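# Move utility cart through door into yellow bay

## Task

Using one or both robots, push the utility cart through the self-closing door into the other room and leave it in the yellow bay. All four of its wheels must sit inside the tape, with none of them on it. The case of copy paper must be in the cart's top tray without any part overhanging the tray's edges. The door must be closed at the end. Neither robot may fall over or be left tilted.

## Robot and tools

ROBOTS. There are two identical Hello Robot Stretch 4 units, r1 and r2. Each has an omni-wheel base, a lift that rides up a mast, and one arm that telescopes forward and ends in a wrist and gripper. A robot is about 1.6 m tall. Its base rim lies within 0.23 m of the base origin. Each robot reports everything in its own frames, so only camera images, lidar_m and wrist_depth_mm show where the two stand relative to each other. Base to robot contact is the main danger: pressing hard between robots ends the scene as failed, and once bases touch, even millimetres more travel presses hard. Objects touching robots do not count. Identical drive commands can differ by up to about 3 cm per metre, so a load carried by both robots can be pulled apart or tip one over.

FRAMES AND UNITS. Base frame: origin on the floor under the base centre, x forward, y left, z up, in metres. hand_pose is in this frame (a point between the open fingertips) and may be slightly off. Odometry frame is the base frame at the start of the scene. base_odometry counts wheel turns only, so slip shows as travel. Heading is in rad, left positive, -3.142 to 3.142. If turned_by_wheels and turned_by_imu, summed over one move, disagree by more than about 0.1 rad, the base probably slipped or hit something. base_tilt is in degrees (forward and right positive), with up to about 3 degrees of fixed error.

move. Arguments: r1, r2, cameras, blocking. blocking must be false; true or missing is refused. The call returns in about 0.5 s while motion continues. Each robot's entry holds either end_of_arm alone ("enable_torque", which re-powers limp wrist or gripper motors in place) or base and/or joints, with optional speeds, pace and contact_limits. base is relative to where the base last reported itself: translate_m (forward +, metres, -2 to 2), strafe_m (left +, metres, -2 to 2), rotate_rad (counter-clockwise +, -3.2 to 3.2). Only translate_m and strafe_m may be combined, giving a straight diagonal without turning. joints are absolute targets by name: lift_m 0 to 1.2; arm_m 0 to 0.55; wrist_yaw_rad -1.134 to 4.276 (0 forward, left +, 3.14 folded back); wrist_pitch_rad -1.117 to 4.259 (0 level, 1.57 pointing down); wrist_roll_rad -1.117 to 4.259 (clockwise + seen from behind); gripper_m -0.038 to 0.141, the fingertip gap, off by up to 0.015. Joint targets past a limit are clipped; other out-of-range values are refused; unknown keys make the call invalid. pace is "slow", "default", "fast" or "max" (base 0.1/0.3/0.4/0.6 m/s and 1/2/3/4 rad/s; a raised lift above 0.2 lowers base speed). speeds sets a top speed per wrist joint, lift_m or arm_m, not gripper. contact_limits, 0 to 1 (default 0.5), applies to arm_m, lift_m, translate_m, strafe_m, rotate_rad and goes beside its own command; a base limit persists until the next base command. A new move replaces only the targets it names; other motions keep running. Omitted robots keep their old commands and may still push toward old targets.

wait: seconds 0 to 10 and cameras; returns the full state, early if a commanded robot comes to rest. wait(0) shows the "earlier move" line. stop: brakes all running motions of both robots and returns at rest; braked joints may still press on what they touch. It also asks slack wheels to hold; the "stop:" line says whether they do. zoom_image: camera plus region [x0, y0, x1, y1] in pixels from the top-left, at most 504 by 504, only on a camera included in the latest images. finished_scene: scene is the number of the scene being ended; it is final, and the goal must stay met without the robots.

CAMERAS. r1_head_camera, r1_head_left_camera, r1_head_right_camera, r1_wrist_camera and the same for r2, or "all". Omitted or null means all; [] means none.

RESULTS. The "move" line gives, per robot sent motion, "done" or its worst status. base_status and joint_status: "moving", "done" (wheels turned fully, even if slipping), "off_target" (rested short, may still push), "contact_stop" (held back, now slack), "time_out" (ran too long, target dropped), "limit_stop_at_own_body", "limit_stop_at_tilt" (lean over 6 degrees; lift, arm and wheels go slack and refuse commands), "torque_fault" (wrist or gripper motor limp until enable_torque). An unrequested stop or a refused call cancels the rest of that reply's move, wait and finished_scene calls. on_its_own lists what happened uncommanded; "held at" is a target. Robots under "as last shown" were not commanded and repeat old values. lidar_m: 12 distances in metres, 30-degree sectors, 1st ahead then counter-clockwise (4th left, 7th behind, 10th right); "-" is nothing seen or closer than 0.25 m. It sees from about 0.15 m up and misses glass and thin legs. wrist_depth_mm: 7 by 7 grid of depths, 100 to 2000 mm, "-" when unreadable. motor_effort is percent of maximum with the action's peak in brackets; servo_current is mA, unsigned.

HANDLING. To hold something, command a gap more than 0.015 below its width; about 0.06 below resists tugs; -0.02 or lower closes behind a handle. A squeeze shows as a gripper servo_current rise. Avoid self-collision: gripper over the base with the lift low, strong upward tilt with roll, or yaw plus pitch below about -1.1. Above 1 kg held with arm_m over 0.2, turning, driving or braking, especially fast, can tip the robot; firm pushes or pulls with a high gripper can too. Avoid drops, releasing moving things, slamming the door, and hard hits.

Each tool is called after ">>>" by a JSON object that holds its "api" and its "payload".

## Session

>>> {"api": "move", "payload": {"blocking": false}}

Scene clock: 0.00 s.
r1.base_odometry: x=+0.000 y=+0.000 heading=+0.000
r1.turned_by_wheels: +0.000
r1.turned_by_imu: +0.000
r1.base_tilt: forward=-1.6 right=+1.3
r1.lidar_m: 0.96 1.73 2.02 2.40 3.92 1.59 0.85 0.76 0.78 0.89 0.77 0.77
r1.base_status: not commanded
r1.joint_positions: lift_m=+0.124 arm_m=+0.000 wrist_yaw_rad=+3.194 wrist_pitch_rad=+0.002 wrist_roll_rad=+0.000 gripper_m=+0.056
r1.joint_status: not commanded
r1.measured_speeds: all 0
r1.motor_effort: lift_m=+19 arm_m=-4 wheel_0=-2 wheel_1=+1 wheel_2=+0
r1.servo_current: wrist_yaw_rad=59 wrist_pitch_rad=46 wrist_roll_rad=46 gripper_m=39
r1.hand_pose: x=-0.1216 y=+0.0722 z=+0.3019 quat_wxyz=(-0.026, -0.001, +0.000, +1.000) (m; r1's base frame)
r1.wrist_depth_mm: - 135 - - - - - / - 135 135 - - - - / - 133 174 - - - - / 110 136 206 - - - - / 137 - - - - - - / - - 194 1118 193 1160 1138 / - 759 759 809 788 831 809
r2.base_odometry: x=+0.000 y=+0.000 heading=+0.000
r2.turned_by_wheels: +0.000
r2.turned_by_imu: +0.000
r2.base_tilt: forward=-0.6 right=+0.1
r2.lidar_m: 1.27 1.30 1.54 2.30 2.33 2.74 1.39 1.38 2.74 2.36 2.39 1.46
r2.base_status: not commanded
r2.joint_positions: lift_m=+0.200 arm_m=+0.000 wrist_yaw_rad=+3.211 wrist_pitch_rad=+0.001 wrist_roll_rad=+0.000 gripper_m=+0.056
r2.joint_status: not commanded
r2.measured_speeds: all 0
r2.motor_effort: lift_m=+18 arm_m=-4 wheel_0=-1 wheel_1=+1 wheel_2=+1
r2.servo_current: wrist_yaw_rad=46 wrist_pitch_rad=39 wrist_roll_rad=52 gripper_m=52
r2.hand_pose: x=-0.1229 y=+0.0671 z=+0.3779 quat_wxyz=(-0.035, -0.001, +0.000, +0.999) (m; r2's base frame)
r2.wrist_depth_mm: - - 137 - - - - / - - 137 - - - - / - 119 146 - - - - / - 141 176 - - - - / 215 - - - - - - / 213 1336 196 1281 192 1366 1205 / 200 244 946 112 - 904 891
pictures: r1_head_camera, r1_head_left_camera, r1_head_right_camera, r1_wrist_camera, r2_head_camera, r2_head_left_camera, r2_head_right_camera, r2_wrist_camera
Images, in order (width x height): r1_head_camera 420x560, r1_head_left_camera 420x672, r1_head_right_camera 420x672, r1_wrist_camera 616x392, r2_head_camera 420x560, r2_head_left_camera 420x672, r2_head_right_camera 420x672, r2_wrist_camera 616x392.

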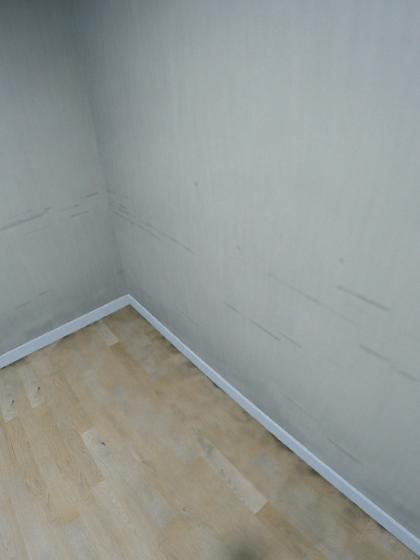

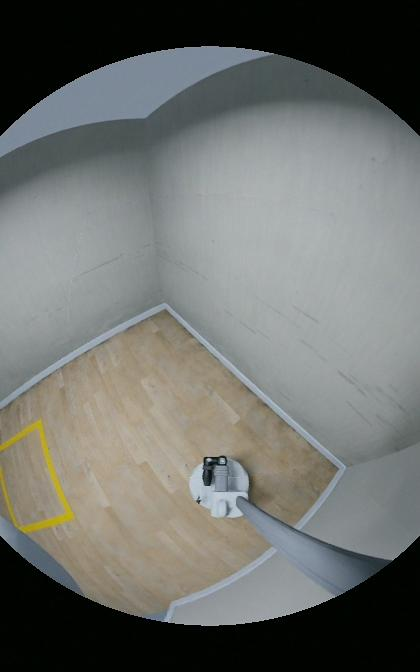

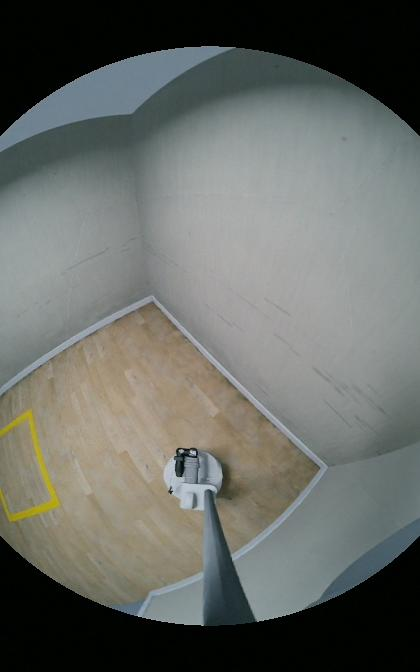

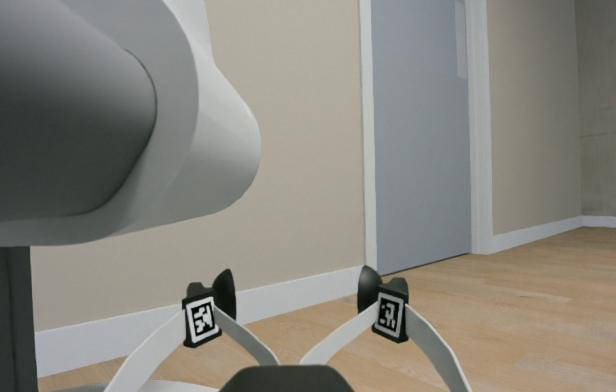

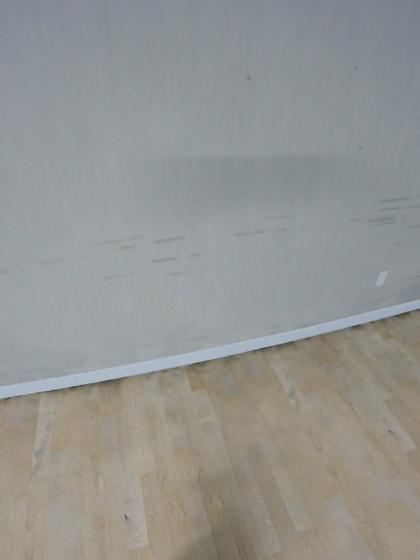

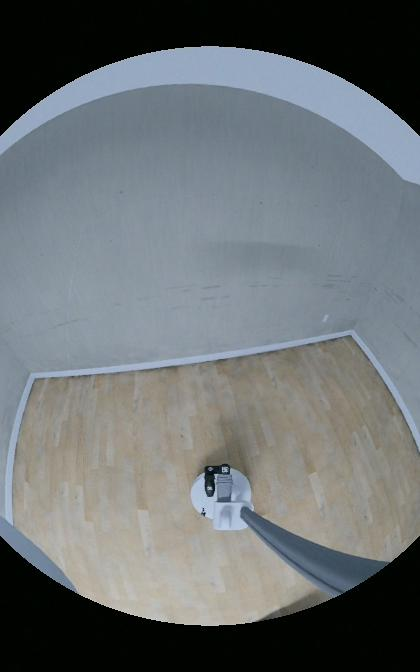

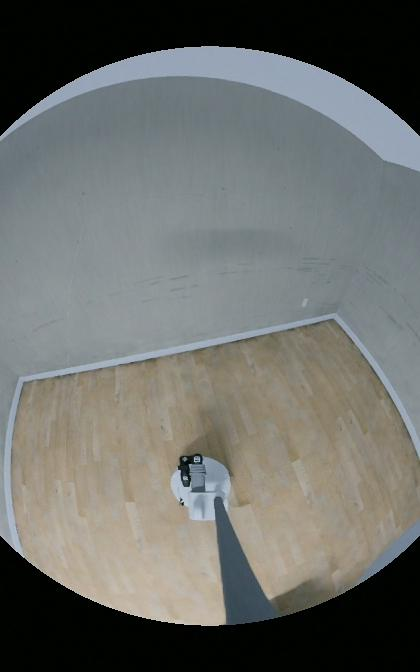

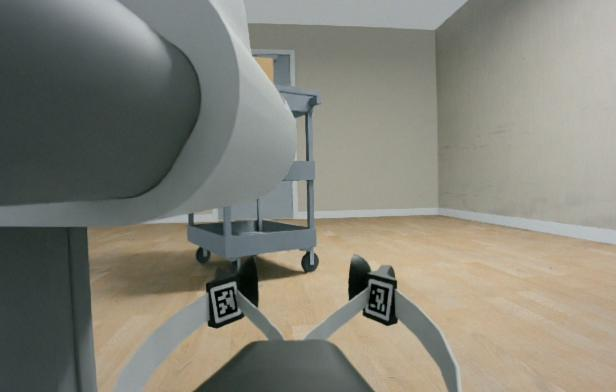

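>>> {"api": "move", "payload": {"r1": {"base":{"rotate_rad":1.9},"pace":"slow"}, "r2": {"base":{"rotate_rad":3.0},"pace":"default"}, "blocking": false, "cameras": []}}

>>> {"api": "wait", "payload": {"seconds": 3, "cameras": []}}

>>> {"api": "wait", "payload": {"seconds": 3, "cameras": ["r1_head_camera","r1_head_left_camera","r2_head_camera","r2_head_left_camera"]}}

Scene clock: 7.03 s.
move: r1 moving; r2 moving
r1.base_odometry: x=+0.000 y=+0.000 heading=+0.126
r1.turned_by_wheels: +0.126
r1.turned_by_imu: +0.126
r1.base_tilt: forward=-1.6 right=+1.3
r1.lidar_m: 1.02 2.00 2.03 2.63 3.89 1.21 0.83 0.74 0.76 0.83 0.72 0.78
r1.base_status: rotate_rad moving
r1.joint_positions: lift_m=+0.124 arm_m=+0.000 wrist_yaw_rad=+3.194 wrist_pitch_rad=+0.002 wrist_roll_rad=+0.000 gripper_m=+0.056
r1.joint_status: not commanded
r1.measured_speeds: translate_m=+0.000 strafe_m=+0.001 rotate_rad=+0.483 lift_m=+0.000 arm_m=+0.000 wrist_yaw_rad=+0.000 wrist_pitch_rad=+0.000 wrist_roll_rad=+0.000
r1.motor_effort: lift_m=+19(20) arm_m=-4(4) wheel_0=-5(8) wheel_1=-4(6) wheel_2=-4(6)
r1.servo_current: wrist_yaw_rad=46(59) wrist_pitch_rad=39(52) wrist_roll_rad=33(65) gripper_m=39(46)
r1.hand_pose: x=-0.1216 y=+0.0722 z=+0.3019 quat_wxyz=(-0.026, -0.001, +0.000, +1.000) (m; r1's base frame)
r1.wrist_depth_mm: - 135 - - - - - / - 135 135 - - - - / - 132 175 - - - - / 110 136 207 - - - - / 137 - - - - 1808 1983 / - - 194 1078 193 1138 1138 / - 759 759 809 798 820 809
r2.base_odometry: x=+0.000 y=+0.000 heading=+0.252
r2.turned_by_wheels: +0.252
r2.turned_by_imu: +0.245
r2.base_tilt: forward=-0.7 right=+0.0
r2.lidar_m: 1.27 1.35 1.91 2.30 2.42 3.34 1.42 3.33 2.47 2.38 1.81 1.34
r2.base_status: rotate_rad moving
r2.joint_positions: lift_m=+0.200 arm_m=+0.000 wrist_yaw_rad=+3.211 wrist_pitch_rad=+0.001 wrist_roll_rad=+0.000 gripper_m=+0.056
r2.joint_status: not commanded
r2.measured_speeds: translate_m=+0.002 strafe_m=+0.000 rotate_rad=+0.977 lift_m=+0.000 arm_m=+0.000 wrist_yaw_rad=+0.000 wrist_pitch_rad=+0.000 wrist_roll_rad=+0.000
r2.motor_effort: lift_m=+18(18) arm_m=-4(4) wheel_0=-4(9) wheel_1=-10(10) wheel_2=-10(11)
r2.servo_current: wrist_yaw_rad=52(52) wrist_pitch_rad=46(46) wrist_roll_rad=52(65) gripper_m=46(52)
r2.hand_pose: x=-0.1229 y=+0.0671 z=+0.3779 quat_wxyz=(-0.035, -0.001, +0.000, +0.999) (m; r2's base frame)
r2.wrist_depth_mm: - - 137 - - - - / - - 137 1808 - - - / - 119 146 289 - - - / - 141 177 - - - - / 215 - - - - - - / 203 1308 196 1366 192 1397 1229 / 200 243 960 112 - 917 891
pictures: none
No camera images: "cameras" was empty.

Scene clock: 9.33 s.
earlier move: r1 moving; r2 done
r1.base_odometry: x=+0.000 y=+0.000 heading=+1.895
r1.turned_by_wheels: +1.769
r1.turned_by_imu: +1.778
r1.base_tilt: forward=-1.6 right=+1.3
r1.lidar_m: 3.22 2.17 0.98 0.76 0.73 0.81 0.79 0.76 0.84 1.25 2.01 2.15
r1.base_status: rotate_rad moving
r1.joint_positions: lift_m=+0.124 arm_m=+0.000 wrist_yaw_rad=+3.194 wrist_pitch_rad=+0.002 wrist_roll_rad=+0.000 gripper_m=+0.056
r1.joint_status: not commanded
r1.measured_speeds: translate_m=+0.000 strafe_m=+0.000 rotate_rad=+0.115 lift_m=+0.000 arm_m=+0.000 wrist_yaw_rad=+0.000 wrist_pitch_rad=+0.000 wrist_roll_rad=+0.000
r1.motor_effort: lift_m=+20(20) arm_m=-4(4) wheel_0=-2(8) wheel_1=-2(8) wheel_2=-1(6)
r1.servo_current: wrist_yaw_rad=52(65) wrist_pitch_rad=33(52) wrist_roll_rad=33(65) gripper_m=46(52)
r1.hand_pose: x=-0.1216 y=+0.0722 z=+0.3019 quat_wxyz=(-0.026, -0.001, +0.000, +1.000) (m; r1's base frame)
r1.wrist_depth_mm: - 135 - - - - - / - 135 135 - - - - / - 133 175 - - - - / 110 136 207 - - - - / - - - - - - - / - - 194 - 193 - - / - 768 759 798 798 - -
r2.base_odometry: x=+0.000 y=+0.000 heading=+2.999
r2.turned_by_wheels: +2.747
r2.turned_by_imu: +2.674
r2.base_tilt: forward=-0.6 right=+0.0
r2.lidar_m: 1.51 1.34 3.02 2.39 2.36 1.67 1.32 1.28 1.41 2.17 2.31 2.54
r2.base_status: done
r2.joint_positions: lift_m=+0.200 arm_m=+0.000 wrist_yaw_rad=+3.211 wrist_pitch_rad=+0.001 wrist_roll_rad=+0.000 gripper_m=+0.056
r2.joint_status: not commanded
r2.measured_speeds: all 0
r2.motor_effort: lift_m=+18(18) arm_m=-4(4) wheel_0=-3(10) wheel_1=-2(10) wheel_2=-5(13)
r2.servo_current: wrist_yaw_rad=52(52) wrist_pitch_rad=46(46) wrist_roll_rad=39(65) gripper_m=46(52)
r2.hand_pose: x=-0.1228 y=+0.0671 z=+0.3779 quat_wxyz=(-0.035, -0.001, +0.000, +0.999) (m; r2's base frame)
r2.wrist_depth_mm: - 114 137 - - - - / - 108 137 - - - - / - 120 148 236 - - - / - 141 165 - - - - / 216 - - - - - 1921 / 204 1229 191 1229 192 1366 1205 / 201 245 960 112 - 917 904
wait: 2.30 of 3 s (r2 has come to rest)
pictures: none
No camera images: "cameras" was empty.

Scene clock: 9.70 s.
earlier move: r1 done
r1.base_odometry: x=+0.000 y=+0.000 heading=+1.900
r1.turned_by_wheels: +0.005
r1.turned_by_imu: +0.005
r1.base_tilt: forward=-1.6 right=+1.3
r1.lidar_m: 3.24 2.17 0.97 0.75 0.74 0.82 0.79 0.76 0.82 1.28 1.99 2.17
r1.base_status: done
r1.joint_positions: lift_m=+0.124 arm_m=+0.000 wrist_yaw_rad=+3.194 wrist_pitch_rad=+0.002 wrist_roll_rad=+0.000 gripper_m=+0.056
r1.joint_status: not commanded
r1.measured_speeds: all 0
r1.motor_effort: lift_m=+20(20) arm_m=-4(4) wheel_0=-3(8) wheel_1=-1(8) wheel_2=-1(6)
r1.servo_current: wrist_yaw_rad=39(65) wrist_pitch_rad=33(52) wrist_roll_rad=39(65) gripper_m=39(52)
r1.hand_pose: x=-0.1216 y=+0.0722 z=+0.3019 quat_wxyz=(-0.026, -0.001, +0.000, +1.000) (m; r1's base frame)
r1.wrist_depth_mm: - 135 - - - - - / - 135 135 - - - - / - 133 175 - - - - / 110 136 207 - - - - / - - - - - - - / - - 195 - 193 - - / - 750 759 798 788 - -
r2.base_odometry: x=+0.000 y=+0.000 heading=+2.999
r2.turned_by_wheels: +0.000
r2.turned_by_imu: +0.000
r2.base_tilt: forward=-0.7 right=+0.1
r2.lidar_m: 1.50 1.35 3.00 2.36 2.37 1.67 1.32 1.25 1.42 2.18 2.31 2.53
r2.base_status: done
r2.joint_positions: lift_m=+0.200 arm_m=+0.000 wrist_yaw_rad=+3.211 wrist_pitch_rad=+0.001 wrist_roll_rad=+0.000 gripper_m=+0.056
r2.joint_status: not commanded
r2.measured_speeds: all 0
r2.motor_effort: lift_m=+18(18) arm_m=-4(4) wheel_0=-3(10) wheel_1=-3(10) wheel_2=-4(13)
r2.servo_current: wrist_yaw_rad=46(52) wrist_pitch_rad=39(46) wrist_roll_rad=46(65) gripper_m=52(59)
r2.hand_pose: x=-0.1228 y=+0.0671 z=+0.3779 quat_wxyz=(-0.035, -0.001, +0.000, +0.999) (m; r2's base frame)
r2.wrist_depth_mm: - 114 137 - - - - / - 108 138 - - - - / - 121 148 236 - - - / - 141 166 - - - - / 216 - - - - - 1863 / 204 1205 191 1205 193 1366 1229 / 202 246 960 112 - 917 891
wait: 0.37 of 3 s (r1 has come to rest)
pictures: r1_head_camera, r1_head_left_camera, r2_head_camera, r2_head_left_camera
Images, in order (width x height): r1_head_camera 420x560, r1_head_left_camera 420x672, r2_head_camera 420x560, r2_head_left_camera 420x672.

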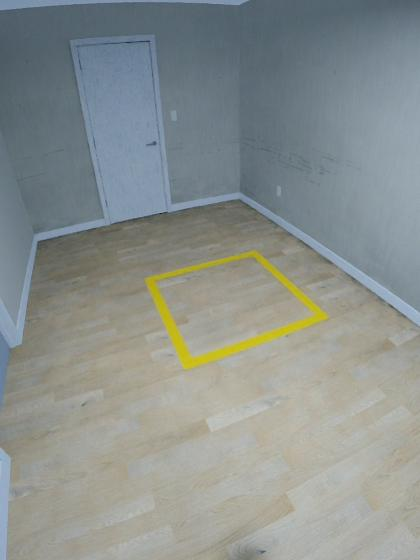

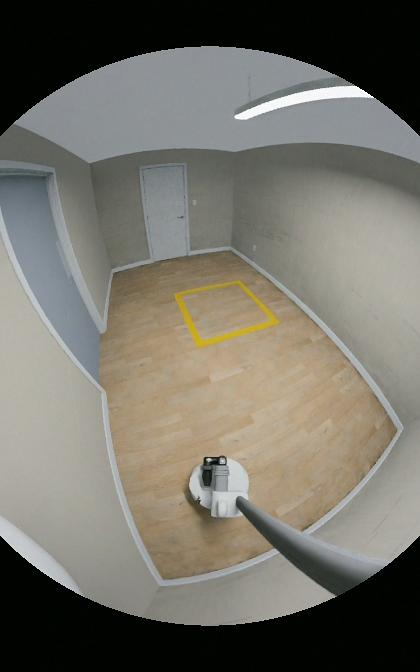

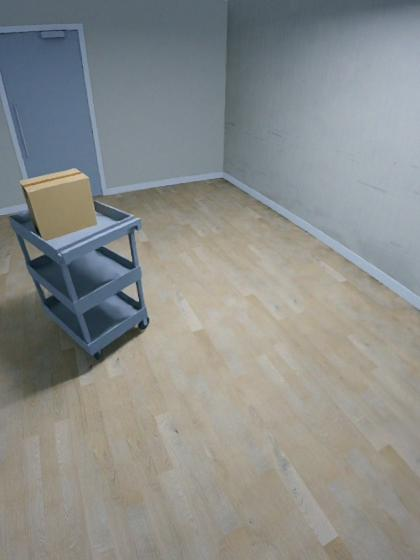

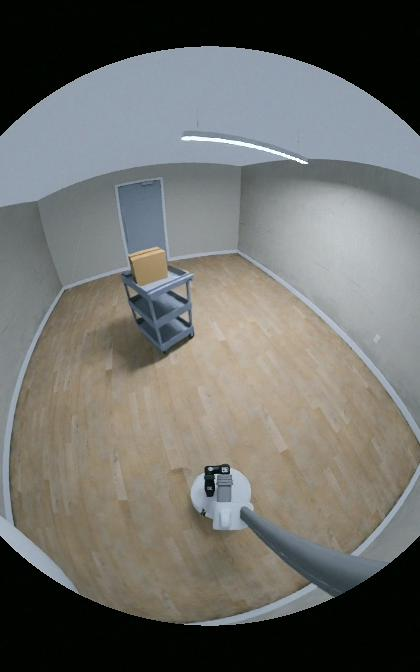

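>>> {"api": "move", "payload": {"r1": {"base":{"rotate_rad":0.8}}, "r2": {"base":{"rotate_rad":0.45}}, "blocking": false, "cameras": []}}

>>> {"api": "wait", "payload": {"seconds": 2, "cameras": []}}

>>> {"api": "wait", "payload": {"seconds": 1, "cameras": ["r1_head_camera","r1_head_left_camera","r2_head_camera","r2_head_right_camera"]}}

>>> {"api": "zoom_image", "payload": {"camera": "r2_head_camera", "region": [0, 0, 420, 400]}}

Scene clock: 20.03 s.
move: r1 moving; r2 moving
r1.base_odometry: x=+0.000 y=+0.000 heading=+2.153
r1.turned_by_wheels: +0.253
r1.turned_by_imu: +0.254
r1.base_tilt: forward=-1.6 right=+1.3
r1.lidar_m: 3.89 1.28 0.84 0.72 0.76 0.86 0.77 0.78 0.95 1.94 2.00 2.47
r1.base_status: rotate_rad moving
r1.joint_positions: lift_m=+0.124 arm_m=+0.000 wrist_yaw_rad=+3.194 wrist_pitch_rad=+0.002 wrist_roll_rad=+0.000 gripper_m=+0.056
r1.joint_status: not commanded
r1.measured_speeds: translate_m=+0.000 strafe_m=+0.000 rotate_rad=+0.980 lift_m=+0.000 arm_m=+0.000 wrist_yaw_rad=+0.000 wrist_pitch_rad=+0.000 wrist_roll_rad=+0.000
r1.motor_effort: lift_m=+19(20) arm_m=-4(4) wheel_0=-8(9) wheel_1=-6(8) wheel_2=-6(7)
r1.servo_current: wrist_yaw_rad=59(78) wrist_pitch_rad=46(46) wrist_roll_rad=46(59) gripper_m=39(46)
r1.hand_pose: x=-0.1216 y=+0.0722 z=+0.3019 quat_wxyz=(-0.026, -0.001, +0.000, +1.000) (m; r1's base frame)
r1.wrist_depth_mm: - 135 - - - - - / - 135 135 - - - - / - 133 175 - - - - / 110 136 208 - - - - / - - - - - - - / - - 195 - 191 - - / - 759 759 809 798 831 759
r2.base_odometry: x=+0.000 y=+0.000 heading=-3.032
r2.turned_by_wheels: +0.252
r2.turned_by_imu: +0.245
r2.base_tilt: forward=-0.7 right=+0.1
r2.lidar_m: 1.37 1.70 2.63 2.35 2.18 1.39 1.28 1.31 1.65 2.30 2.34 2.93
r2.base_status: rotate_rad moving
r2.joint_positions: lift_m=+0.200 arm_m=+0.000 wrist_yaw_rad=+3.211 wrist_pitch_rad=+0.001 wrist_roll_rad=+0.000 gripper_m=+0.056
r2.joint_status: not commanded
r2.measured_speeds: translate_m=+0.004 strafe_m=+0.000 rotate_rad=+0.934 lift_m=+0.000 arm_m=+0.000 wrist_yaw_rad=+0.000 wrist_pitch_rad=+0.000 wrist_roll_rad=+0.000
r2.motor_effort: lift_m=+18(18) arm_m=-4(4) wheel_0=-10(10) wheel_1=-9(10) wheel_2=-9(11)
r2.servo_current: wrist_yaw_rad=46(52) wrist_pitch_rad=39(46) wrist_roll_rad=59(59) gripper_m=46(52)
r2.hand_pose: x=-0.1228 y=+0.0671 z=+0.3779 quat_wxyz=(-0.035, -0.001, +0.000, +0.999) (m; r2's base frame)
r2.wrist_depth_mm: - 114 138 - - - - / - 108 137 - - - - / - 120 148 236 - - - / - 140 166 - - - - / 216 - - - - - - / 204 1229 191 1205 191 1255 1255 / 202 246 960 112 - 891 878
pictures: none
No camera images: "cameras" was empty.

Scene clock: 20.77 s.
earlier move: r1 moving; r2 done
r1.base_odometry: x=+0.000 y=+0.000 heading=+2.698
r1.turned_by_wheels: +0.546
r1.turned_by_imu: +0.549
r1.base_tilt: forward=-1.5 right=+1.3
r1.lidar_m: 1.31 0.82 0.75 0.75 0.85 0.76 0.78 1.00 2.01 2.07 2.58 3.92
r1.base_status: rotate_rad moving
r1.joint_positions: lift_m=+0.124 arm_m=+0.000 wrist_yaw_rad=+3.194 wrist_pitch_rad=+0.002 wrist_roll_rad=+0.000 gripper_m=+0.056
r1.joint_status: not commanded
r1.measured_speeds: translate_m=+0.000 strafe_m=+0.000 rotate_rad=+0.088 lift_m=+0.000 arm_m=+0.000 wrist_yaw_rad=+0.000 wrist_pitch_rad=+0.000 wrist_roll_rad=+0.000
r1.motor_effort: lift_m=+20(20) arm_m=-3(4) wheel_0=-1(9) wheel_1=-2(8) wheel_2=-1(7)
r1.servo_current: wrist_yaw_rad=52(78) wrist_pitch_rad=39(52) wrist_roll_rad=65(72) gripper_m=39(46)
r1.hand_pose: x=-0.1216 y=+0.0722 z=+0.3019 quat_wxyz=(-0.026, -0.001, +0.000, +1.000) (m; r1's base frame)
r1.wrist_depth_mm: - 135 - - - - - / - 135 135 - - - - / - 132 175 - - - - / 110 136 207 - - - - / - - - - - - - / - 1118 194 - 192 - - / - 809 750 809 788 - -
r2.base_odometry: x=+0.000 y=+0.000 heading=-2.835
r2.turned_by_wheels: +0.197
r2.turned_by_imu: +0.192
r2.base_tilt: forward=-0.7 right=+0.0
r2.lidar_m: 1.39 3.21 2.42 2.36 1.76 1.31 1.28 1.39 1.93 2.32 2.42 1.61
r2.base_status: done
r2.joint_positions: lift_m=+0.200 arm_m=+0.000 wrist_yaw_rad=+3.211 wrist_pitch_rad=+0.001 wrist_roll_rad=+0.000 gripper_m=+0.056
r2.joint_status: not commanded
r2.measured_speeds: all 0
r2.motor_effort: lift_m=+18(18) arm_m=-4(4) wheel_0=-4(10) wheel_1=-4(10) wheel_2=-6(11)
r2.servo_current: wrist_yaw_rad=52(52) wrist_pitch_rad=39(46) wrist_roll_rad=46(59) gripper_m=46(52)
r2.hand_pose: x=-0.1228 y=+0.0671 z=+0.3779 quat_wxyz=(-0.035, -0.001, +0.000, +0.999) (m; r2's base frame)
r2.wrist_depth_mm: - 114 137 - - - - / - 108 137 - - - - / - 120 147 236 - - - / - 141 165 - - - - / 216 - - - - - - / 203 1336 193 1205 190 1160 1118 / 202 246 960 112 - 917 891
wait: 0.73 of 2 s (r2 has come to rest)
pictures: none
No camera images: "cameras" was empty.

Scene clock: 21.07 s.
earlier move: r1 done
r1.base_odometry: x=+0.000 y=+0.000 heading=+2.699
r1.turned_by_wheels: +0.001
r1.turned_by_imu: +0.001
r1.base_tilt: forward=-1.6 right=+1.3
r1.lidar_m: 1.33 0.83 0.74 0.76 0.87 0.75 0.77 0.99 2.03 2.07 2.55 3.90
r1.base_status: done
r1.joint_positions: lift_m=+0.124 arm_m=+0.000 wrist_yaw_rad=+3.194 wrist_pitch_rad=+0.002 wrist_roll_rad=+0.000 gripper_m=+0.056
r1.joint_status: not commanded
r1.measured_speeds: all 0
r1.motor_effort: lift_m=+19(20) arm_m=-4(4) wheel_0=-3(9) wheel_1=-2(8) wheel_2=-1(7)
r1.servo_current: wrist_yaw_rad=52(78) wrist_pitch_rad=39(52) wrist_roll_rad=65(72) gripper_m=46(52)
r1.hand_pose: x=-0.1216 y=+0.0722 z=+0.3019 quat_wxyz=(-0.026, -0.001, +0.000, +1.000) (m; r1's base frame)
r1.wrist_depth_mm: - 135 - - - - - / - 135 135 - - - - / - 133 175 - - - - / 110 136 207 - - - - / - - - - - - - / - 1118 194 - 191 - - / - 809 768 798 788 - -
r2.base_odometry: x=+0.000 y=+0.000 heading=-2.835
r2.turned_by_wheels: +0.000
r2.turned_by_imu: +0.000
r2.base_tilt: forward=-0.6 right=+0.0
r2.lidar_m: 1.35 3.24 2.42 2.36 1.72 1.32 1.29 1.37 1.99 2.29 2.46 1.62
r2.base_status: done
r2.joint_positions: lift_m=+0.200 arm_m=+0.000 wrist_yaw_rad=+3.211 wrist_pitch_rad=+0.001 wrist_roll_rad=+0.000 gripper_m=+0.056
r2.joint_status: not commanded
r2.measured_speeds: all 0
r2.motor_effort: lift_m=+18(18) arm_m=-4(4) wheel_0=-5(10) wheel_1=-4(10) wheel_2=-6(11)
r2.servo_current: wrist_yaw_rad=39(52) wrist_pitch_rad=39(46) wrist_roll_rad=52(59) gripper_m=46(59)
r2.hand_pose: x=-0.1228 y=+0.0671 z=+0.3779 quat_wxyz=(-0.035, -0.001, +0.000, +0.999) (m; r2's base frame)
r2.wrist_depth_mm: - 114 137 - - - - / - 108 137 - - - - / - 120 148 236 - - - / - 140 166 - - - - / 216 - - - - - - / 204 1366 194 1205 191 1138 1138 / 201 245 960 112 - 904 904
wait: 0.30 of 1 s (r1 has come to rest)
pictures: r1_head_camera, r1_head_left_camera, r2_head_camera, r2_head_right_camera
Images, in order (width x height): r1_head_camera 420x560, r1_head_left_camera 420x672, r2_head_camera 420x560, r2_head_right_camera 420x672.

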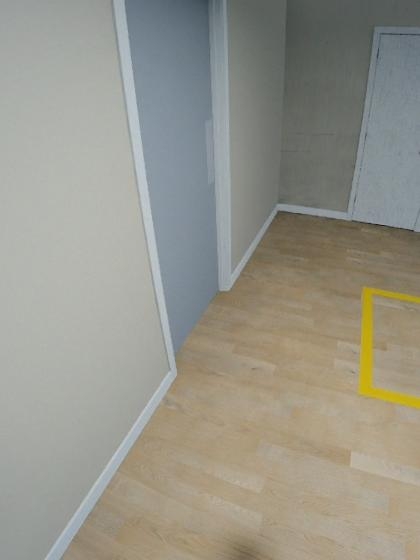

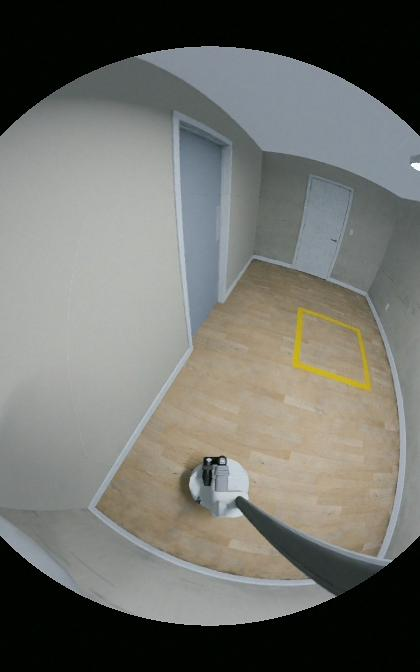

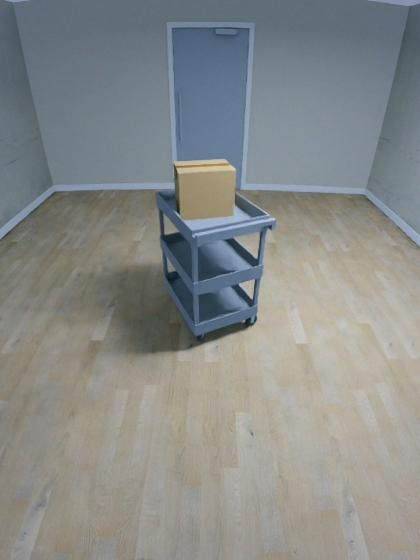

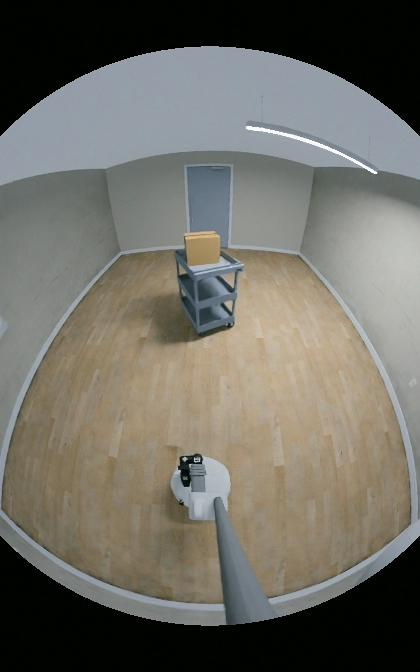

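Scaled by 1.200 from the camera's 420x560 image, which has a finer 1200x1600 frame.

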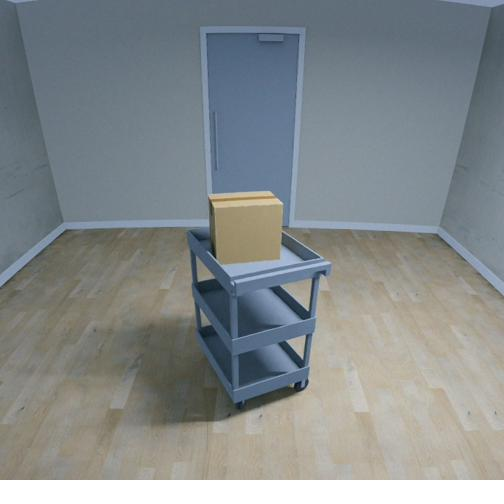

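>>> {"api": "move", "payload": {"r1": {"base":{"rotate_rad":1.36}}, "blocking": false, "cameras": []}}

>>> {"api": "wait", "payload": {"seconds": 3, "cameras": []}}

>>> {"api": "move", "payload": {"r1": {"base":{"strafe_m":-1.1}}, "blocking": false, "cameras": []}}

>>> {"api": "wait", "payload": {"seconds": 7, "cameras": ["r1_head_camera","r1_head_left_camera","r1_head_right_camera"]}}

Scene clock: 46.40 s.
move: r1 moving
r1.base_odometry: x=+0.000 y=+0.000 heading=+2.952
r1.turned_by_wheels: +0.253
r1.turned_by_imu: +0.253
r1.base_tilt: forward=-1.6 right=+1.2
r1.lidar_m: 1.01 0.77 0.75 0.82 0.76 0.76 0.85 1.25 2.03 2.18 3.27 2.18
r1.base_status: rotate_rad moving
r1.joint_positions: lift_m=+0.124 arm_m=+0.000 wrist_yaw_rad=+3.194 wrist_pitch_rad=+0.002 wrist_roll_rad=+0.000 gripper_m=+0.056
r1.joint_status: not commanded
r1.measured_speeds: translate_m=+0.000 strafe_m=+0.000 rotate_rad=+0.970 lift_m=+0.000 arm_m=+0.000 wrist_yaw_rad=+0.000 wrist_pitch_rad=+0.000 wrist_roll_rad=+0.000
r1.motor_effort: lift_m=+19(20) arm_m=-4(4) wheel_0=-9(9) wheel_1=-7(8) wheel_2=-7(8)
r1.servo_current: wrist_yaw_rad=39(59) wrist_pitch_rad=46(52) wrist_roll_rad=33(59) gripper_m=46(46)
r1.hand_pose: x=-0.1216 y=+0.0722 z=+0.3019 quat_wxyz=(-0.026, -0.001, +0.000, +1.000) (m; r1's base frame)
r1.wrist_depth_mm: - 135 - - - - - / - 135 135 - - - - / - 133 175 - - - - / 110 136 207 - - - - / 137 - - - - - - / 1229 1255 194 - 191 - - / - 809 759 809 798 - -
r2: as last shown
r2.base_tilt: forward=-0.7 right=+0.1
r2.lidar_m: 1.37 3.25 2.44 2.34 1.74 1.33 1.27 1.36 2.00 2.31 2.46 1.58
r2.motor_effort: lift_m=+18(18) arm_m=-4(4) wheel_0=-4(5) wheel_1=-3(4) wheel_2=-5(6)
r2.servo_current: wrist_yaw_rad=52(52) wrist_pitch_rad=39(39) wrist_roll_rad=46(52) gripper_m=46(52)
r2.wrist_depth_mm: - 114 138 - - - - / - 108 137 - - - - / - 120 148 236 - - - / - 140 165 - - - - / 216 - - - - - - / 204 1336 193 1205 190 1118 1098 / 201 245 946 112 - 917 891
pictures: none
No camera images: "cameras" was empty.

Scene clock: 47.83 s.
earlier move: r1 done
r1.base_odometry: x=+0.000 y=+0.000 heading=-2.225
r1.turned_by_wheels: +1.106
r1.turned_by_imu: +1.113
r1.base_tilt: forward=-1.6 right=+1.3
r1.lidar_m: 0.75 0.86 0.77 0.76 0.86 1.38 2.00 2.26 3.49 2.11 0.95 0.76
r1.base_status: done
r1.joint_positions: lift_m=+0.124 arm_m=+0.000 wrist_yaw_rad=+3.194 wrist_pitch_rad=+0.002 wrist_roll_rad=+0.000 gripper_m=+0.056
r1.joint_status: not commanded
r1.measured_speeds: all 0
r1.motor_effort: lift_m=+20(20) arm_m=-4(4) wheel_0=-3(9) wheel_1=-3(9) wheel_2=-1(8)
r1.servo_current: wrist_yaw_rad=52(65) wrist_pitch_rad=39(52) wrist_roll_rad=46(65) gripper_m=46(46)
r1.hand_pose: x=-0.1216 y=+0.0722 z=+0.3019 quat_wxyz=(-0.026, -0.001, +0.000, +1.000) (m; r1's base frame)
r1.wrist_depth_mm: - 135 - - - - - / - 135 146 - - - - / - 133 175 - - - - / 110 136 223 - - - - / 216 - - - - 1863 - / 1229 1229 198 1229 193 1160 1098 / - 820 759 798 798 831 809
r2.base_odometry: x=+0.000 y=+0.000 heading=-2.835
r2.turned_by_wheels: +0.000
r2.turned_by_imu: +0.000
r2.base_tilt: forward=-0.6 right=+0.1
r2.lidar_m: 1.37 3.27 2.43 2.35 1.75 1.32 1.28 1.36 1.99 2.30 2.44 1.58
r2.base_status: not commanded
r2.joint_positions: lift_m=+0.200 arm_m=+0.000 wrist_yaw_rad=+3.211 wrist_pitch_rad=+0.001 wrist_roll_rad=+0.000 gripper_m=+0.056
r2.joint_status: not commanded
r2.measured_speeds: all 0
r2.motor_effort: lift_m=+18(18) arm_m=-4(4) wheel_0=-4(5) wheel_1=-3(4) wheel_2=-5(6)
r2.servo_current: wrist_yaw_rad=59(65) wrist_pitch_rad=39(52) wrist_roll_rad=46(59) gripper_m=46(52)
r2.hand_pose: x=-0.1228 y=+0.0671 z=+0.3779 quat_wxyz=(-0.035, -0.001, +0.000, +0.999) (m; r2's base frame)
r2.wrist_depth_mm: - 114 137 - - - - / - 108 137 - - - - / - 120 148 236 - - - / - 141 165 - - - - / 216 - - - - - - / 203 1336 193 1205 190 1138 1118 / 201 245 946 112 - 891 878
wait: 1.43 of 3 s (r1 has come to rest)
pictures: none
No camera images: "cameras" was empty.

Scene clock: 48.33 s.
move: r1 moving
r1.base_odometry: x=-0.029 y=+0.022 heading=-2.225
r1.turned_by_wheels: +0.000
r1.turned_by_imu: +0.000
r1.base_tilt: forward=-1.6 right=+1.2
r1.lidar_m: 0.72 0.84 0.81 0.79 0.88 1.42 2.02 2.27 3.51 2.08 0.92 0.75
r1.base_status: strafe_m moving
r1.joint_positions: lift_m=+0.124 arm_m=+0.000 wrist_yaw_rad=+3.194 wrist_pitch_rad=+0.002 wrist_roll_rad=+0.000 gripper_m=+0.056
r1.joint_status: not commanded
r1.measured_speeds: translate_m=+0.000 strafe_m=-0.141 rotate_rad=+0.000 lift_m=+0.000 arm_m=+0.000 wrist_yaw_rad=+0.000 wrist_pitch_rad=+0.000 wrist_roll_rad=+0.000
r1.motor_effort: lift_m=+20(20) arm_m=-4(4) wheel_0=+11(11) wheel_1=-9(11) wheel_2=+0(2)
r1.servo_current: wrist_yaw_rad=59(59) wrist_pitch_rad=39(46) wrist_roll_rad=46(59) gripper_m=46(46)
r1.hand_pose: x=-0.1216 y=+0.0722 z=+0.3019 quat_wxyz=(-0.026, -0.001, +0.000, +1.000) (m; r1's base frame)
r1.wrist_depth_mm: - 135 - - - - - / - 135 147 - - - - / - 133 175 - - - - / 110 136 224 - - - - / 216 - - - - 1983 - / 1255 1229 198 1205 193 1160 1138 / - 809 759 798 798 831 809
r2: as last shown
r2.lidar_m: 1.36 3.23 2.40 2.36 1.75 1.32 1.28 1.36 1.97 2.31 2.46 1.62
r2.motor_effort: lift_m=+18(18) arm_m=-4(4) wheel_0=-4(4) wheel_1=-4(4) wheel_2=-6(6)
r2.servo_current: wrist_yaw_rad=52(59) wrist_pitch_rad=39(39) wrist_roll_rad=46(52) gripper_m=46(52)
r2.wrist_depth_mm: - 114 137 - - - - / - 108 137 - - - - / - 120 148 235 - - - / - 141 166 - - - - / 216 - - - - - - / 204 1336 194 1229 191 1160 1118 / 201 245 976 112 - 904 891
pictures: none
No camera images: "cameras" was empty.

Scene clock: 52.83 s.
earlier move: r1 done
r1.base_odometry: x=-0.873 y=+0.669 heading=-2.225
r1.turned_by_wheels: +0.000
r1.turned_by_imu: -0.008
r1.base_tilt: forward=-1.6 right=+1.3
r1.lidar_m: 0.58 0.66 1.04 1.86 2.05 2.22 2.19 2.42 2.87 1.54 0.83 0.66
r1.base_status: done
r1.joint_positions: lift_m=+0.124 arm_m=+0.000 wrist_yaw_rad=+3.194 wrist_pitch_rad=+0.002 wrist_roll_rad=+0.000 gripper_m=+0.056
r1.joint_status: not commanded
r1.measured_speeds: all 0
r1.motor_effort: lift_m=+19(20) arm_m=-4(4) wheel_0=+1(13) wheel_1=-1(11) wheel_2=+0(2)
r1.servo_current: wrist_yaw_rad=46(65) wrist_pitch_rad=46(52) wrist_roll_rad=65(72) gripper_m=39(46)
r1.hand_pose: x=-0.1216 y=+0.0722 z=+0.3019 quat_wxyz=(-0.026, -0.001, +0.000, +1.000) (m; r1's base frame)
r1.wrist_depth_mm: - 135 - - - - - / - 135 144 - - - - / - 132 172 - - - - / 110 136 220 - - - - / 137 - - - - - - / 1255 1205 198 1205 193 1160 1138 / - 809 750 798 798 820 809
r2.base_odometry: x=+0.000 y=+0.000 heading=-2.835
r2.turned_by_wheels: +0.000
r2.turned_by_imu: +0.001
r2.base_tilt: forward=-0.7 right=+0.0
r2.lidar_m: 1.33 3.22 2.42 2.36 1.76 1.33 1.28 1.35 1.97 2.31 2.43 1.60
r2.base_status: not commanded
r2.joint_positions: lift_m=+0.200 arm_m=+0.000 wrist_yaw_rad=+3.211 wrist_pitch_rad=+0.001 wrist_roll_rad=+0.000 gripper_m=+0.056
r2.joint_status: not commanded
r2.measured_speeds: all 0
r2.motor_effort: lift_m=+18(18) arm_m=-4(5) wheel_0=-5(5) wheel_1=-4(4) wheel_2=-6(6)
r2.servo_current: wrist_yaw_rad=46(59) wrist_pitch_rad=46(46) wrist_roll_rad=52(59) gripper_m=52(52)
r2.hand_pose: x=-0.1228 y=+0.0671 z=+0.3779 quat_wxyz=(-0.035, -0.001, +0.000, +0.999) (m; r2's base frame)
r2.wrist_depth_mm: - 114 137 - - - - / - 108 137 - - - - / - 120 148 236 - - - / - 140 165 - - - - / 216 - - - - - - / 203 1336 193 1229 191 1182 1118 / 202 246 976 112 - 891 891
wait: 4.50 of 7 s (r1 has come to rest)
pictures: r1_head_camera, r1_head_left_camera, r1_head_right_camera
Images, in order (width x height): r1_head_camera 420x560, r1_head_left_camera 420x672, r1_head_right_camera 420x672.

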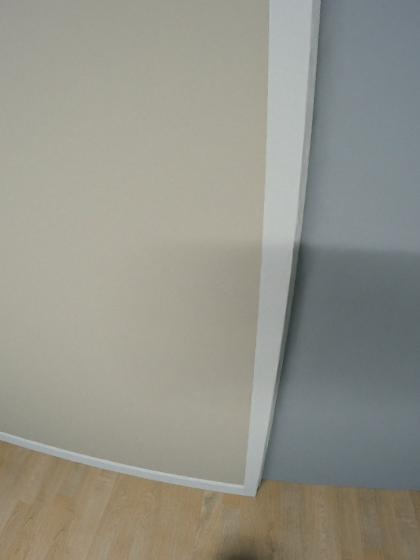

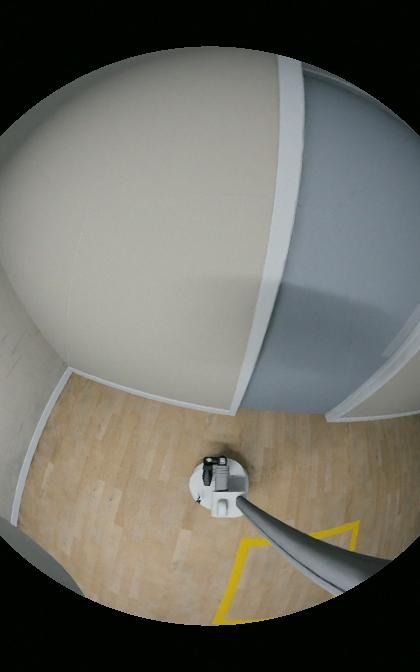

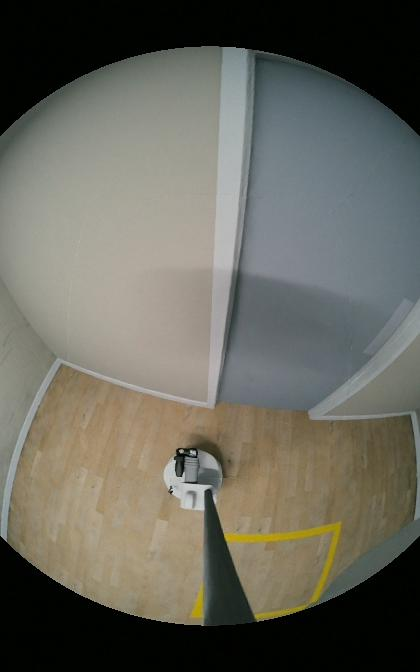

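>>> {"api": "move", "payload": {"r1": {"base":{"strafe_m":-0.65}}, "blocking": false, "cameras": []}}

>>> {"api": "wait", "payload": {"seconds": 5, "cameras": ["r1_head_camera","r1_head_left_camera","r1_head_right_camera"]}}

Scene clock: 59.73 s.
move: r1 moving
r1.base_odometry: x=-0.902 y=+0.691 heading=-2.225
r1.turned_by_wheels: +0.000
r1.turned_by_imu: -0.001
r1.base_tilt: forward=-1.6 right=+1.2
r1.lidar_m: 0.56 0.63 1.02 1.88 2.08 2.20 2.17 2.43 2.86 1.56 0.84 0.62
r1.base_status: strafe_m moving
r1.joint_positions: lift_m=+0.124 arm_m=+0.000 wrist_yaw_rad=+3.194 wrist_pitch_rad=+0.002 wrist_roll_rad=+0.000 gripper_m=+0.056
r1.joint_status: not commanded
r1.measured_speeds: translate_m=+0.001 strafe_m=-0.140 rotate_rad=-0.004 lift_m=+0.000 arm_m=+0.000 wrist_yaw_rad=+0.000 wrist_pitch_rad=+0.000 wrist_roll_rad=+0.000
r1.motor_effort: lift_m=+19(20) arm_m=-4(4) wheel_0=+8(10) wheel_1=-9(10) wheel_2=+1(1)
r1.servo_current: wrist_yaw_rad=39(59) wrist_pitch_rad=39(46) wrist_roll_rad=52(65) gripper_m=39(46)
r1.hand_pose: x=-0.1216 y=+0.0722 z=+0.3019 quat_wxyz=(-0.026, -0.001, +0.000, +1.000) (m; r1's base frame)
r1.wrist_depth_mm: - 135 - - - - - / - 135 147 - - - - / - 133 175 - - - - / 110 135 223 - - - - / 137 - - - - - - / 1229 1229 198 1182 193 1160 1118 / - 820 715 798 788 820 809
r2: as last shown
r2.turned_by_imu: +0.000
r2.base_tilt: forward=-0.7 right=+0.1
r2.lidar_m: 1.37 3.23 2.39 2.35 1.77 1.31 1.27 1.37 1.95 2.30 2.46 1.60
r2.motor_effort: lift_m=+18(18) arm_m=-4(4) wheel_0=-4(4) wheel_1=-4(4) wheel_2=-6(6)
r2.servo_current: wrist_yaw_rad=46(59) wrist_pitch_rad=46(46) wrist_roll_rad=46(52) gripper_m=52(52)
r2.wrist_depth_mm: - 114 137 - - - - / - 108 138 - - - - / - 120 148 236 - - - / - 140 165 - - - - / 216 - - - - - - / 203 1336 194 1229 191 1160 1118 / 201 245 960 112 - 904 904
pictures: none
No camera images: "cameras" was empty.

Scene clock: 62.73 s.
earlier move: r1 done
r1.base_odometry: x=-1.389 y=+1.064 heading=-2.225
r1.turned_by_wheels: +0.000
r1.turned_by_imu: -0.005
r1.base_tilt: forward=-1.6 right=+1.3
r1.lidar_m: 0.54 0.62 0.86 2.47 2.70 2.28 2.27 2.50 2.24 1.35 0.63 0.55
r1.base_status: done
r1.joint_positions: lift_m=+0.124 arm_m=+0.000 wrist_yaw_rad=+3.194 wrist_pitch_rad=+0.002 wrist_roll_rad=+0.000 gripper_m=+0.056
r1.joint_status: not commanded
r1.measured_speeds: all 0
r1.motor_effort: lift_m=+19(20) arm_m=-4(4) wheel_0=+1(13) wheel_1=+0(11) wheel_2=+0(2)
r1.servo_current: wrist_yaw_rad=46(72) wrist_pitch_rad=33(52) wrist_roll_rad=52(65) gripper_m=39(52)
r1.hand_pose: x=-0.1216 y=+0.0722 z=+0.3019 quat_wxyz=(-0.026, -0.001, +0.000, +1.000) (m; r1's base frame)
r1.wrist_depth_mm: - 135 - - - - - / - 135 144 - - - - / - 132 167 - - - - / 110 136 219 - - - - / 137 - - - - - - / - 1205 198 1205 193 1138 1118 / - 866 291 788 788 831 809
r2.base_odometry: x=+0.000 y=+0.000 heading=-2.835
r2.turned_by_wheels: +0.000
r2.turned_by_imu: +0.000
r2.base_tilt: forward=-0.7 right=+0.1
r2.lidar_m: 1.35 3.24 2.41 2.36 1.73 1.33 1.29 1.34 1.98 2.31 2.46 1.59
r2.base_status: not commanded
r2.joint_positions: lift_m=+0.200 arm_m=+0.000 wrist_yaw_rad=+3.211 wrist_pitch_rad=+0.001 wrist_roll_rad=+0.000 gripper_m=+0.056
r2.joint_status: not commanded
r2.measured_speeds: all 0
r2.motor_effort: lift_m=+18(18) arm_m=-4(4) wheel_0=-4(5) wheel_1=-3(4) wheel_2=-6(6)
r2.servo_current: wrist_yaw_rad=39(59) wrist_pitch_rad=39(52) wrist_roll_rad=52(59) gripper_m=46(59)
r2.hand_pose: x=-0.1228 y=+0.0671 z=+0.3779 quat_wxyz=(-0.035, -0.001, +0.000, +0.999) (m; r2's base frame)
r2.wrist_depth_mm: - 114 137 - - - - / - 108 137 - - - - / - 120 148 235 - - - / - 141 165 - - - - / 216 - - - - - - / 204 1336 193 1205 190 1138 1118 / 201 245 976 112 - 931 891
wait: 3.00 of 5 s (r1 has come to rest)
pictures: r1_head_camera, r1_head_left_camera, r1_head_right_camera
Images, in order (width x height): r1_head_camera 420x560, r1_head_left_camera 420x672, r1_head_right_camera 420x672.

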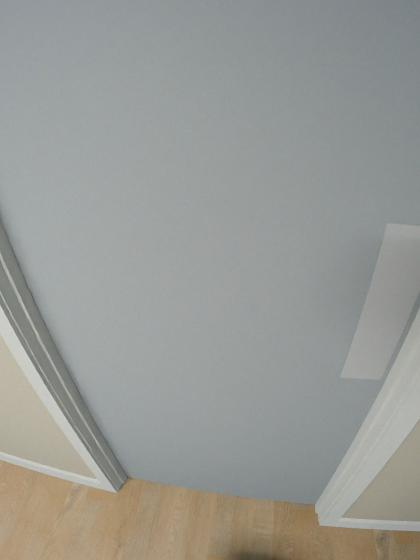

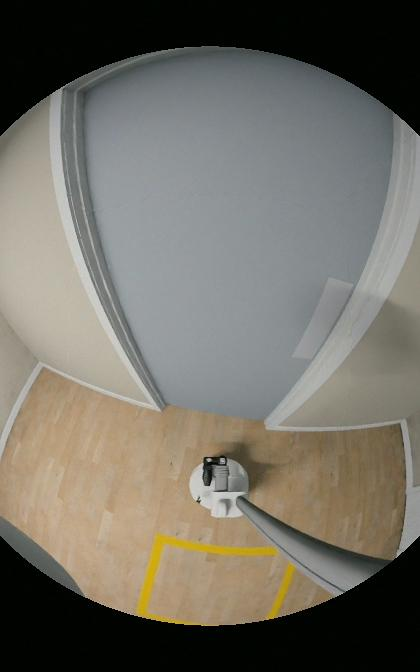

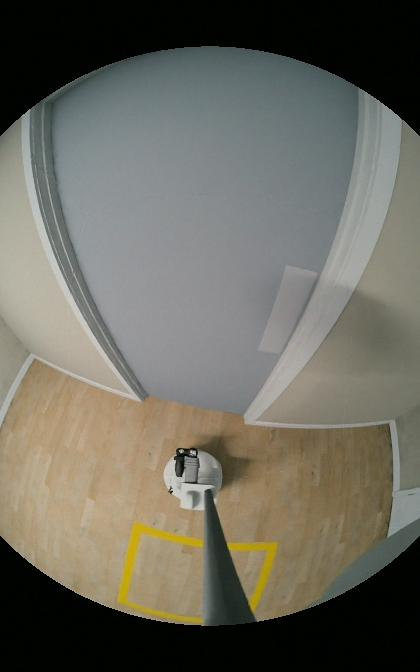

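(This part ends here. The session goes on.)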